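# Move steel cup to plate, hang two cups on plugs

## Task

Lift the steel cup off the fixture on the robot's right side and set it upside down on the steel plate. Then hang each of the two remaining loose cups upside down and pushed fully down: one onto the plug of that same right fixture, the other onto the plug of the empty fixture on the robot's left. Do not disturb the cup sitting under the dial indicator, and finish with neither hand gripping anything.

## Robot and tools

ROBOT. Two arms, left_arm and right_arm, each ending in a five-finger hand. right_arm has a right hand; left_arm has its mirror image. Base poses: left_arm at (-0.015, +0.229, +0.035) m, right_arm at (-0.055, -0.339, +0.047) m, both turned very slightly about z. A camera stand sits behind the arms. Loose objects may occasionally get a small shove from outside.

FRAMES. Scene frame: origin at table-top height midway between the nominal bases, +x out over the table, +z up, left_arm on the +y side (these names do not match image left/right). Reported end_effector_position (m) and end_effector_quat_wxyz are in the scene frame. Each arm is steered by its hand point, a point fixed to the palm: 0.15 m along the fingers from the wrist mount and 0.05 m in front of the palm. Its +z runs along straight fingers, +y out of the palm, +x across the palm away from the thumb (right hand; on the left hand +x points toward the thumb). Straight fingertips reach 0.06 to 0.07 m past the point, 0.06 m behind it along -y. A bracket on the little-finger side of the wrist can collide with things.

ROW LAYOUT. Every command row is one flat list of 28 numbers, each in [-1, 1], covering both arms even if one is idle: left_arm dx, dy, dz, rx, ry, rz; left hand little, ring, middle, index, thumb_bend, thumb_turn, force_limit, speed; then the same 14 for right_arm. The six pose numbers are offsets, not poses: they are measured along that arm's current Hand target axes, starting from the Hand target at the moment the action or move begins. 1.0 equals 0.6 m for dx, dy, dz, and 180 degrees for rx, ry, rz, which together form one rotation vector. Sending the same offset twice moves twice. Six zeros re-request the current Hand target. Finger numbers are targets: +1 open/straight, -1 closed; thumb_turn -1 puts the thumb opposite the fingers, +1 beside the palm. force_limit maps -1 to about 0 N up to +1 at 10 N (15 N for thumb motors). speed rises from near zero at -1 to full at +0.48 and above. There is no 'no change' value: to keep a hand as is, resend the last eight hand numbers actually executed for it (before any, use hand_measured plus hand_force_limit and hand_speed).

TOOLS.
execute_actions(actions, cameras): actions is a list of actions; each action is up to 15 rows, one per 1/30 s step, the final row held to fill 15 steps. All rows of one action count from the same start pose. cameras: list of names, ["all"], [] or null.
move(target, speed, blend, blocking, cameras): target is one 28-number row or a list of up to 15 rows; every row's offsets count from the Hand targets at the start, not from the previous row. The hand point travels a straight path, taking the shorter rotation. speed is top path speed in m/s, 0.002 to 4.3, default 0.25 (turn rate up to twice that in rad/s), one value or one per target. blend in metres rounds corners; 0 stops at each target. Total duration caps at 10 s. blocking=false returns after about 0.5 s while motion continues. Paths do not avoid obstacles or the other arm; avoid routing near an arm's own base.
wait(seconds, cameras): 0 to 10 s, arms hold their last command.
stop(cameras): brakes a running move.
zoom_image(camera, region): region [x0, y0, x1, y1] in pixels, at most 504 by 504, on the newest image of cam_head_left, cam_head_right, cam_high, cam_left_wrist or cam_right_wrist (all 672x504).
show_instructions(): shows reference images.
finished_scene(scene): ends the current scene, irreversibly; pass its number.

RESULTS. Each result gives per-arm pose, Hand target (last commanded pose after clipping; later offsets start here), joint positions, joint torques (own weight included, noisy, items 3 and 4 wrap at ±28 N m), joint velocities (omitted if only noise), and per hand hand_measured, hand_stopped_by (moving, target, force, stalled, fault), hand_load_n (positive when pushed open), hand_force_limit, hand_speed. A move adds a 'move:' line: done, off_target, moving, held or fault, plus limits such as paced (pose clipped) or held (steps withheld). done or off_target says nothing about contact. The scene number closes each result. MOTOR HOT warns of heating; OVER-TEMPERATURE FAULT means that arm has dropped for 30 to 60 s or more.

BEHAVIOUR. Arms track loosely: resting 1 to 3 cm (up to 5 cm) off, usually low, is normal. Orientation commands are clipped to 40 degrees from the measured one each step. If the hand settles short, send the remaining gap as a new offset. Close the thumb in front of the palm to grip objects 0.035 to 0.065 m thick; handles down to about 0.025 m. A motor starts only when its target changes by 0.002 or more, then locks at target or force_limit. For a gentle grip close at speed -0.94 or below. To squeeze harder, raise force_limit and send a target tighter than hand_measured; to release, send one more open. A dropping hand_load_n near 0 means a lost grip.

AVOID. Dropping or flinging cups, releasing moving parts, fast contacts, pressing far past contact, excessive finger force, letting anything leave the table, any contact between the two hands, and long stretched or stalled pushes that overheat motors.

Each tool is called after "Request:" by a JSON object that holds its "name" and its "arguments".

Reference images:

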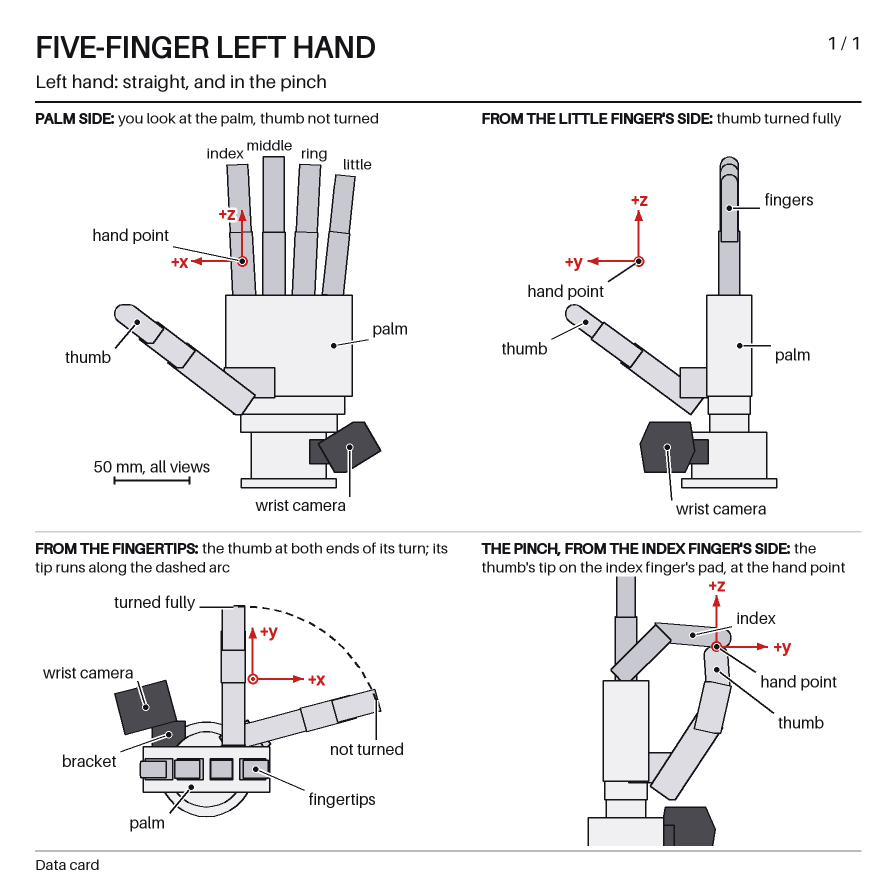

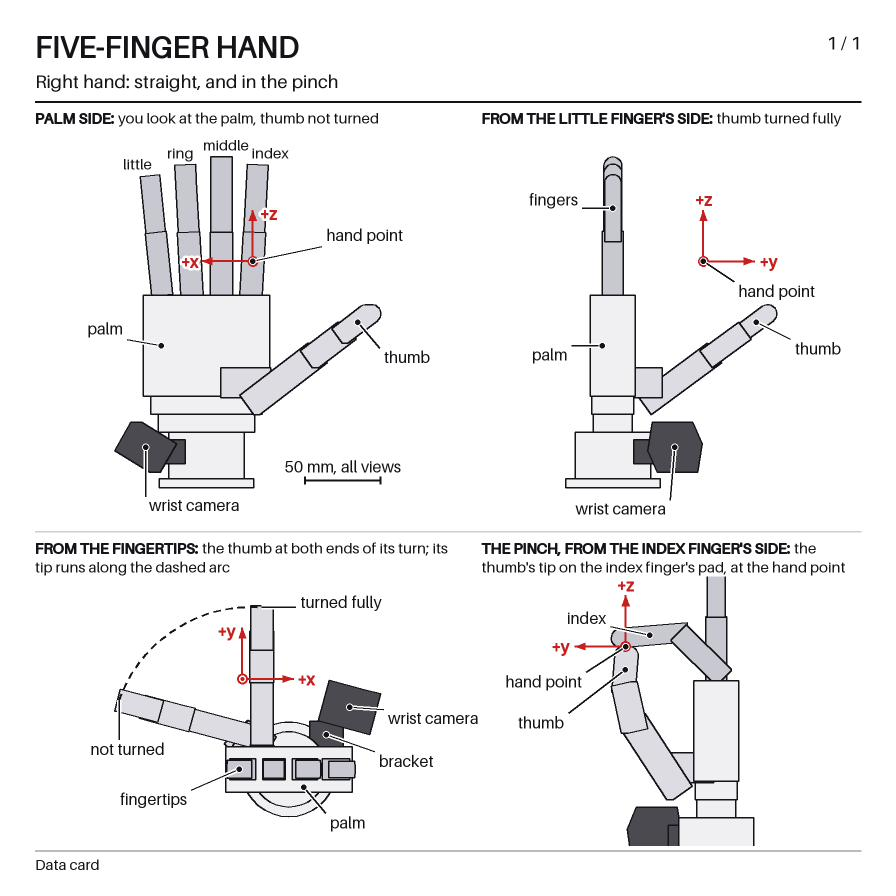

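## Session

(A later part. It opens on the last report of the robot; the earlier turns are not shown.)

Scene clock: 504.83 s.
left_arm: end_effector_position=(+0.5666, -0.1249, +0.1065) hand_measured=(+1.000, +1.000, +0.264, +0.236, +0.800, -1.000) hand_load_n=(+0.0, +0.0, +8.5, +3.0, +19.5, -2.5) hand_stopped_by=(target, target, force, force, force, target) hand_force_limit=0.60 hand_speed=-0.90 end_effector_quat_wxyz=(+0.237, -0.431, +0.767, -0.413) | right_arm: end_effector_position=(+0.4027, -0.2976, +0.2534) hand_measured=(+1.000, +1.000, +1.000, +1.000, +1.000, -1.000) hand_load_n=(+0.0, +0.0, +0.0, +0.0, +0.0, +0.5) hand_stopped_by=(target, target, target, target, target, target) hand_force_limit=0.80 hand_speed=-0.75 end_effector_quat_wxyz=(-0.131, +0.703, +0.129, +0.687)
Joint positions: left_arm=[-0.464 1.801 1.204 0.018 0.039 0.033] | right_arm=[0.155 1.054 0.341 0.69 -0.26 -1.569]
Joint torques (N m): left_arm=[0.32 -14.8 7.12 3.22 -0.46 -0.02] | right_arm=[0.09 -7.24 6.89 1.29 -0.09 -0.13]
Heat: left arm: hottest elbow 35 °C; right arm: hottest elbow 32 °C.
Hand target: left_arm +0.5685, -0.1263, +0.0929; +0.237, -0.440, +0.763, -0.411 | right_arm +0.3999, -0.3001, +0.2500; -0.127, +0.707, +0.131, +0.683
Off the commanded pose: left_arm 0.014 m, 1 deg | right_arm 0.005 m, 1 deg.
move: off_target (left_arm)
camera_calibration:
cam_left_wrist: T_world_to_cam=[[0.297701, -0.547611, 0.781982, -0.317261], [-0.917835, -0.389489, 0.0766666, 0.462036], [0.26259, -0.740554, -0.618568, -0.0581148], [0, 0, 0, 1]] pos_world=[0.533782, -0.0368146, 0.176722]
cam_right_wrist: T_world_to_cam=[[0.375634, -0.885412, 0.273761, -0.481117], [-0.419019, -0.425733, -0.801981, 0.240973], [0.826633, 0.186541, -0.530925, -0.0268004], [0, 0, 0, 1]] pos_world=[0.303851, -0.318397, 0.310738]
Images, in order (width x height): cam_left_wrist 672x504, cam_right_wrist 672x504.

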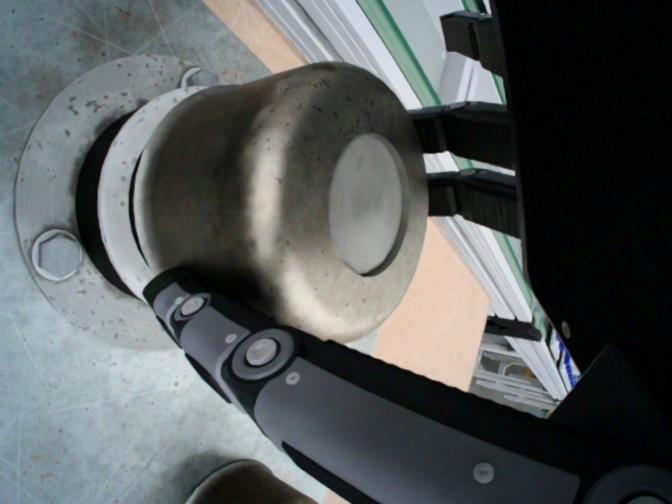

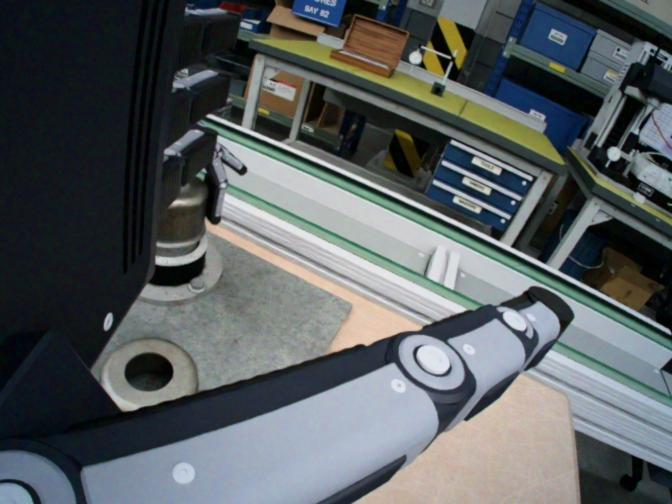

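Request:
{"name": "move", "arguments": {"target": [[0.0,0.006,0.004,0,-0.025,-0.016,1,1,-0.1,0.0,0.3,-1,0.6,-0.9,0,0,0,0,0,0,1,1,1,1,1,-1,0.8,-0.75],[0.0,0.006,0.004,0,0.025,0.016,1,1,-0.1,0.0,0.3,-1,0.6,-0.9,0,0,0,0,0,0,1,1,1,1,1,-1,0.8,-0.75],[0.0,-0.016,-0.0105,0,0,0,1,1,-0.1,0.0,0.3,-1,0.6,-0.9,0,0,0,0,0,0,1,1,1,1,1,-1,0.8,-0.75],[0.0,-0.016,-0.0105,0,0,0,1,1,0.6,0.6,1,-1,0.6,-0.7,0,0,0,0,0,0,1,1,1,1,1,-1,0.8,-0.75]], "speed": 0.1, "cameras": ["cam_left_wrist","cam_right_wrist"]}}

Request:
{"name": "zoom_image", "arguments": {"camera": "cam_right_wrist", "region": [150, 150, 230, 300]}}

Scene clock: 511.40 s.
left_arm: end_effector_position=(+0.5657, -0.1228, +0.1058) hand_measured=(+1.000, +1.000, +0.600, +0.600, +1.000, -1.000) hand_load_n=(+0.0, +0.0, +0.0, +0.0, +0.0, +0.0) hand_stopped_by=(target, target, target, target, target, target) hand_force_limit=0.60 hand_speed=-0.70 end_effector_quat_wxyz=(+0.239, -0.436, +0.764, -0.412) | right_arm: end_effector_position=(+0.4027, -0.2976, +0.2534) hand_measured=(+1.000, +1.000, +1.000, +1.000, +1.000, -1.000) hand_load_n=(+0.0, +0.0, +0.0, +0.0, +0.0, +0.0) hand_stopped_by=(target, target, target, target, target, target) hand_force_limit=0.80 hand_speed=-0.75 end_effector_quat_wxyz=(-0.131, +0.703, +0.129, +0.687)
Joint positions: left_arm=[-0.464 1.797 1.195 0.024 0.029 0.025] | right_arm=[0.155 1.054 0.341 0.69 -0.26 -1.569]
Joint torques (N m): left_arm=[-0.15 -15.79 8.53 1.91 -0.03 -0.05] | right_arm=[0.09 -7.24 6.93 1.31 -0.08 -0.13]
Heat: left arm: hottest elbow 34 °C; right arm: hottest elbow 32 °C.
Hand target: left_arm +0.5687, -0.1263, +0.1046; +0.237, -0.440, +0.763, -0.412 | right_arm +0.3999, -0.3001, +0.2500; -0.127, +0.707, +0.131, +0.683
Off the commanded pose: left_arm 0.005 m, 1 deg | right_arm 0.005 m, 1 deg.
move: done
camera_calibration:
cam_left_wrist: T_world_to_cam=[[0.304168, -0.542763, 0.782873, -0.318396], [-0.913021, -0.400577, 0.0770153, 0.457955], [0.2718, -0.738205, -0.617397, -0.0618293], [0, 0, 0, 1]] pos_world=[0.531774, -0.03501, 0.175821]
cam_right_wrist: T_world_to_cam=[[0.375634, -0.885412, 0.273761, -0.481117], [-0.419019, -0.425733, -0.801981, 0.240973], [0.826633, 0.186541, -0.530925, -0.0268004], [0, 0, 0, 1]] pos_world=[0.303851, -0.318397, 0.310738]
Images, in order (width x height): cam_left_wrist 672x504, cam_right_wrist 672x504.

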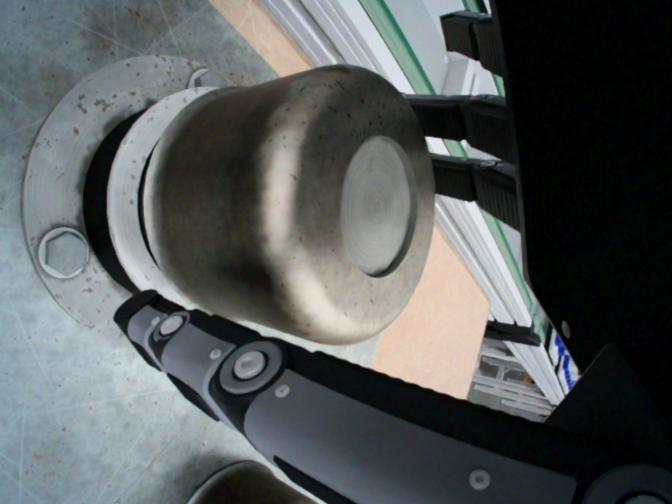

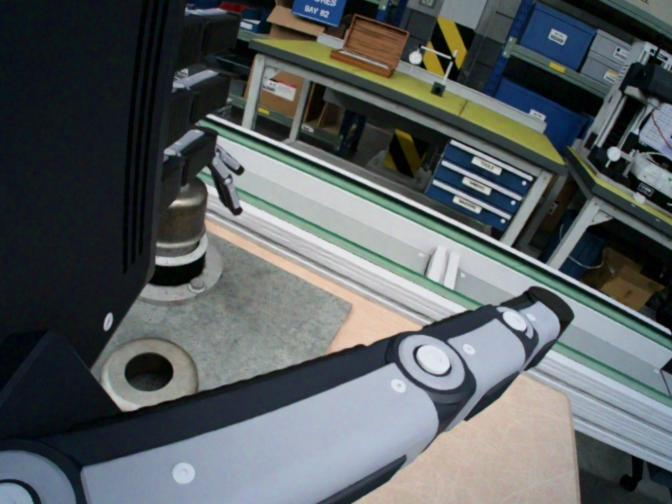

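Scaled by 3.360 from the camera's 672x504 image, which has a finer 960x720 frame.

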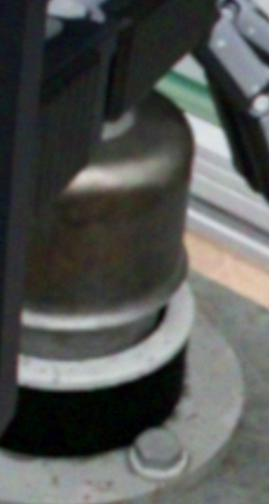

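Request:
{"name": "move", "arguments": {"target": [[0.0,-0.07,-0.0454,0,0,0,1,1,0.8,0.8,1,-1,0.6,-0.6,0,0,0,0,0,0,1,1,1,1,1,-1,0.8,-0.75],[0.0,-0.15,-0.3,0,0,0,1,1,0.8,0.8,1,-1,0.6,-0.6,0,0,0,0,0,0,1,1,1,1,1,-1,0.8,-0.75]], "speed": [0.1,0.2], "blend": [0.01,0], "cameras": ["all"]}}

Request:
{"name": "zoom_image", "arguments": {"camera": "cam_high", "region": [290, 180, 450, 300]}}

Request:
{"name": "zoom_image", "arguments": {"camera": "cam_head_right", "region": [260, 220, 400, 360]}}

Request:
{"name": "zoom_image", "arguments": {"camera": "cam_left_wrist", "region": [0, 0, 400, 300]}}

Scene clock: 516.17 s.
left_arm: end_effector_position=(+0.4831, -0.0787, +0.2893) hand_measured=(+1.000, +1.000, +0.800, +0.800, +1.000, -1.000) hand_load_n=(+0.0, +0.0, +0.0, +0.0, +0.0, +0.0) hand_stopped_by=(target, target, target, target, target, target) hand_force_limit=0.60 hand_speed=-0.60 end_effector_quat_wxyz=(+0.243, -0.433, +0.760, -0.420) | right_arm: end_effector_position=(+0.4027, -0.2976, +0.2534) hand_measured=(+1.000, +1.000, +1.000, +1.000, +1.000, -1.000) hand_load_n=(+0.0, +0.0, -0.5, +0.0, +0.0, +0.5) hand_stopped_by=(target, target, target, target, target, target) hand_force_limit=0.80 hand_speed=-0.75 end_effector_quat_wxyz=(-0.131, +0.703, +0.129, +0.687)
Joint positions: left_arm=[-0.464 1.374 1.196 -0.38 0.03 0.025] | right_arm=[0.155 1.054 0.341 0.69 -0.26 -1.569]
Joint torques (N m): left_arm=[1.14 -11.16 7.92 1.65 0.2 -0.01] | right_arm=[0.09 -7.24 6.87 1.29 -0.08 -0.12]
Heat: left arm: hottest elbow 34 °C; right arm: hottest elbow 32 °C.
Hand target: left_arm +0.4813, -0.0754, +0.2786; +0.237, -0.439, +0.763, -0.411 | right_arm +0.3999, -0.3001, +0.2500; -0.127, +0.707, +0.131, +0.683
Off the commanded pose: left_arm 0.011 m, 1 deg | right_arm 0.005 m, 1 deg.
move: off_target (left_arm)
camera_calibration:
cam_left_wrist: T_world_to_cam=[[0.289961, -0.535127, 0.793449, -0.408648], [-0.914523, -0.399291, 0.0649121, 0.390358], [0.282081, -0.74445, -0.605165, 0.0975241], [0, 0, 0, 1]] pos_world=[0.447974, 0.00978998, 0.35792]
cam_right_wrist: T_world_to_cam=[[0.375634, -0.885412, 0.273761, -0.481117], [-0.419019, -0.425733, -0.801981, 0.240973], [0.826633, 0.186541, -0.530925, -0.0268004], [0, 0, 0, 1]] pos_world=[0.303851, -0.318397, 0.310738]

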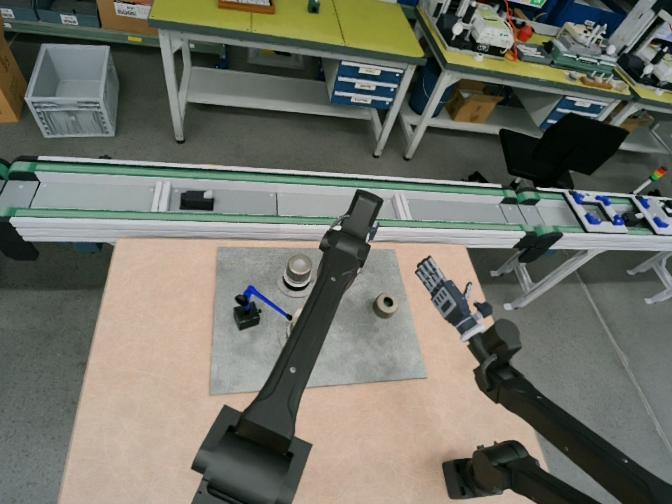

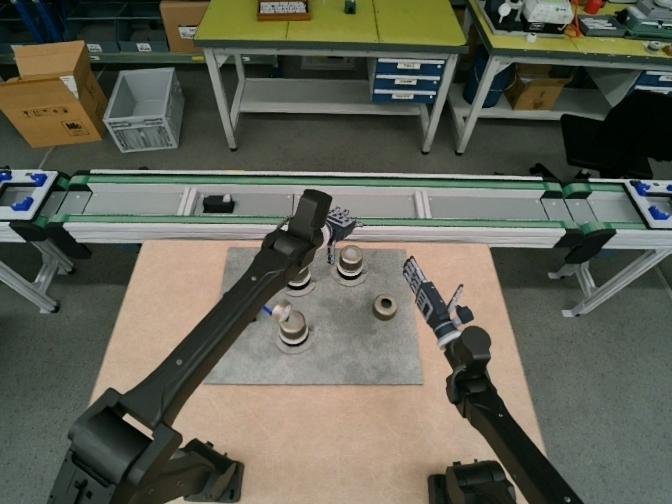

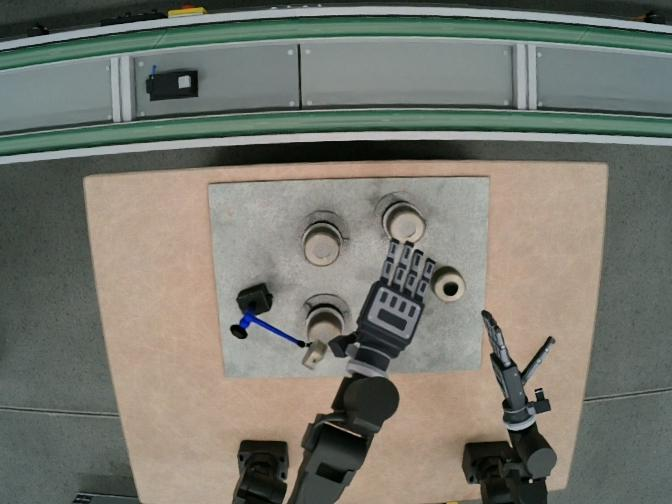

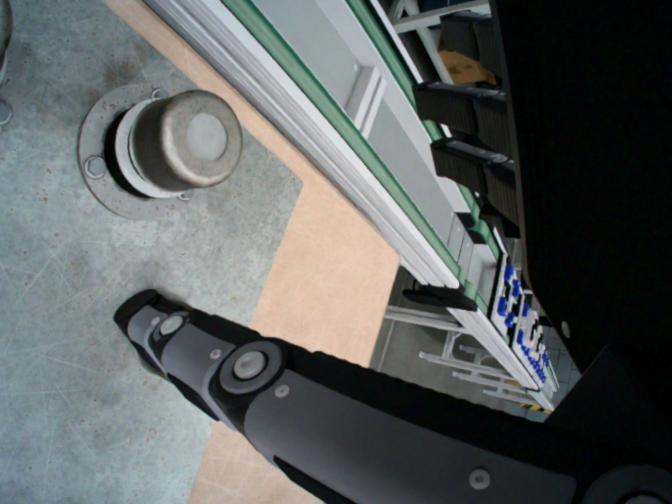

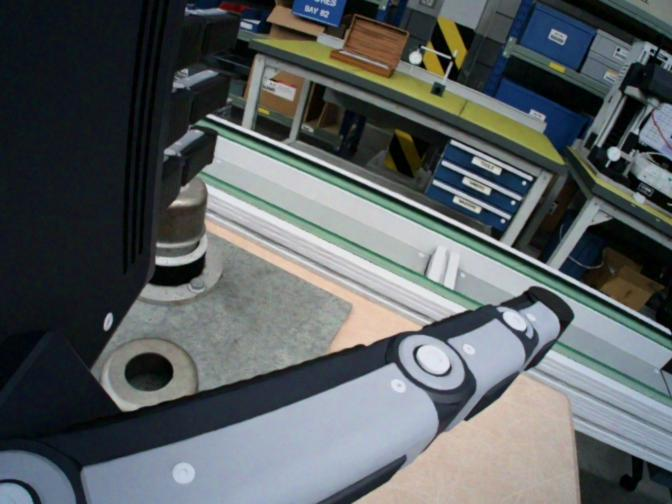

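Scaled by 3.150 from the camera's 672x504 image, which has a finer 960x720 frame.

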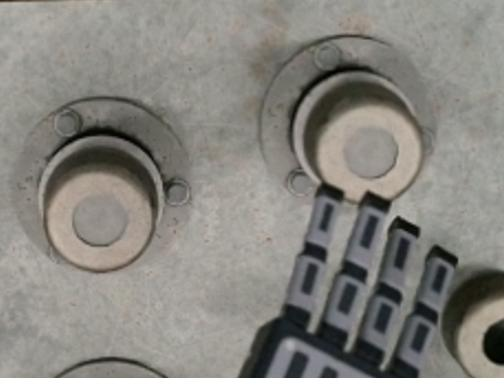

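Scaled by 3.600 from the camera's 672x504 image, which has a finer 960x720 frame.

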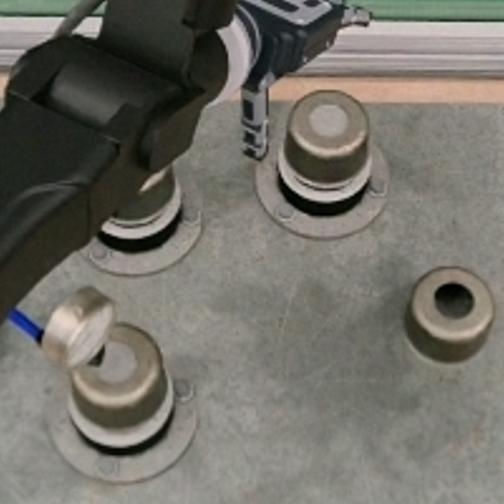

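Scaled by 1.260 from the camera's 672x504 image, which has a finer 960x720 frame.

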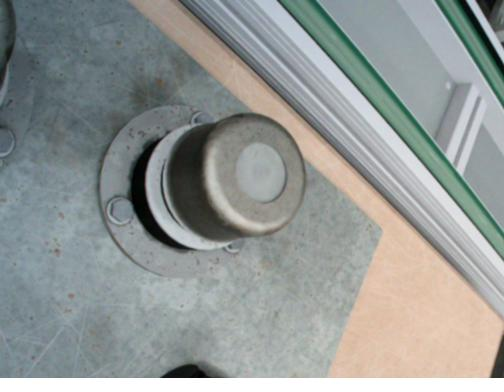

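Request:
{"name": "move", "arguments": {"target": [[-0.2997,0.1783,-0.4578,0,0,0,1,1,0.8,0.8,1,-1,0.6,-0.6,0,0,0,0,0,0,1,1,1,1,1,-1,0.8,-0.75]], "speed": [0.3], "cameras": ["cam_head_right","cam_high","cam_head_left"]}}

Request:
{"name": "zoom_image", "arguments": {"camera": "cam_head_right", "region": [270, 230, 390, 310]}}

Request:
{"name": "zoom_image", "arguments": {"camera": "cam_head_left", "region": [270, 230, 390, 310]}}

Scene clock: 523.03 s.
left_arm: end_effector_position=(+0.3180, +0.2240, +0.3285) hand_measured=(+1.000, +1.000, +0.800, +0.800, +1.000, -1.000) hand_load_n=(+0.0, +0.0, +0.0, +0.0, +0.0, +0.0) hand_stopped_by=(target, target, target, target, target, target) hand_force_limit=0.60 hand_speed=-0.60 end_effector_quat_wxyz=(+0.229, -0.448, +0.760, -0.410) | right_arm: end_effector_position=(+0.4027, -0.2976, +0.2534) hand_measured=(+1.000, +1.000, +1.000, +1.000, +1.000, -1.000) hand_load_n=(+0.0, +0.0, +0.0, +0.0, +0.0, +0.0) hand_stopped_by=(target, target, target, target, target, target) hand_force_limit=0.80 hand_speed=-0.75 end_effector_quat_wxyz=(-0.131, +0.703, +0.129, +0.687)
Joint positions: left_arm=[0.38 0.854 0.97 -0.929 0.694 0.571] | right_arm=[0.155 1.054 0.341 0.69 -0.26 -1.569]
Joint torques (N m): left_arm=[0.26 -3.84 10.54 1.28 0.71 0.16] | right_arm=[0.09 -7.24 6.87 1.31 -0.09 -0.13]
Heat: left arm: hottest elbow 34 °C; right arm: hottest elbow 32 °C.
Hand target: left_arm +0.3223, +0.2248, +0.3400; +0.237, -0.440, +0.763, -0.411 | right_arm +0.3999, -0.3001, +0.2500; -0.127, +0.707, +0.131, +0.683
Off the commanded pose: left_arm 0.012 m, 1 deg | right_arm 0.005 m, 1 deg.
move: off_target (left_arm)
Images, in order (width x height): cam_head_left 672x504, cam_head_right 672x504, cam_high 672x504.

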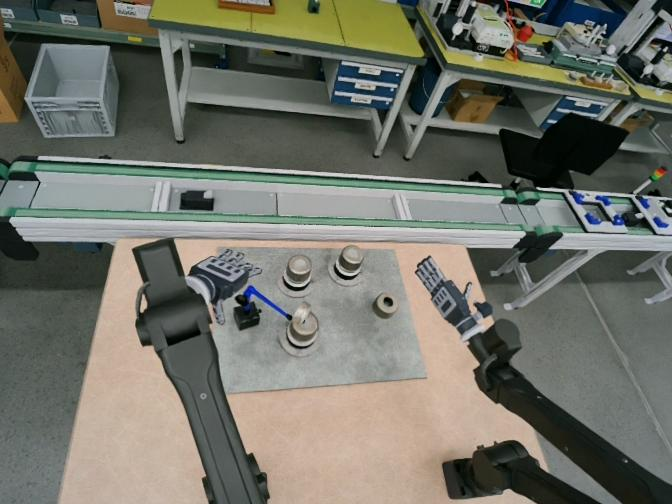

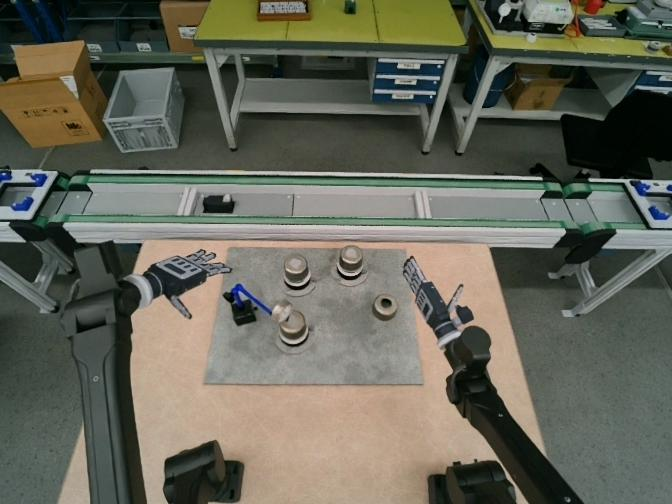

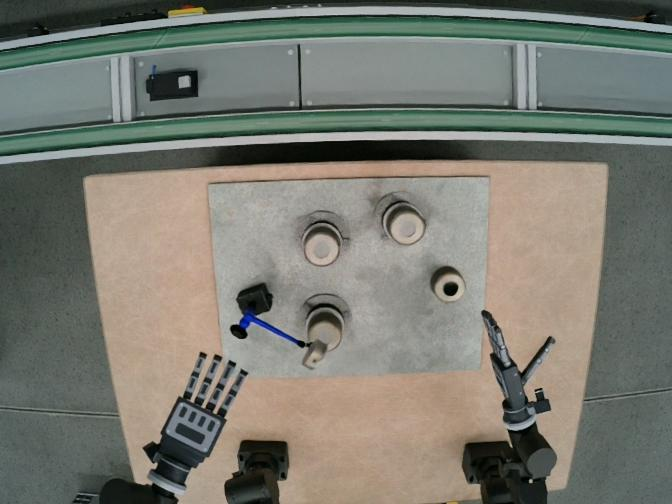

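Scaled by 4.200 from the camera's 672x504 image, which has a finer 960x720 frame.

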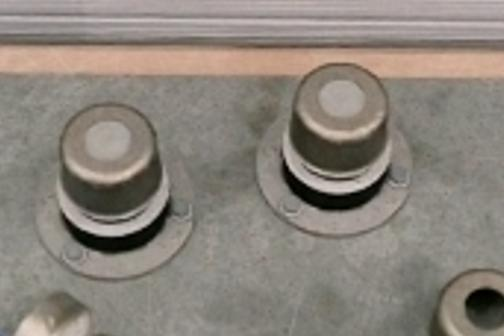

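Scaled by 4.200 from the camera's 672x504 image, which has a finer 960x720 frame.

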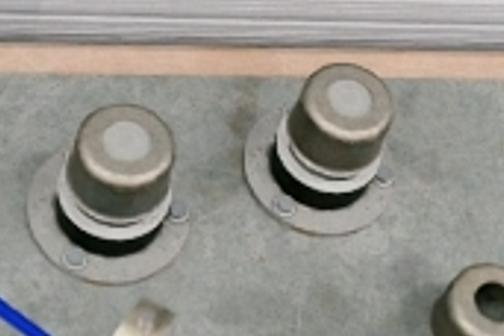

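Request:
{"name": "finished_scene", "arguments": {"scene": 2}}

The scene is finished: the task was done.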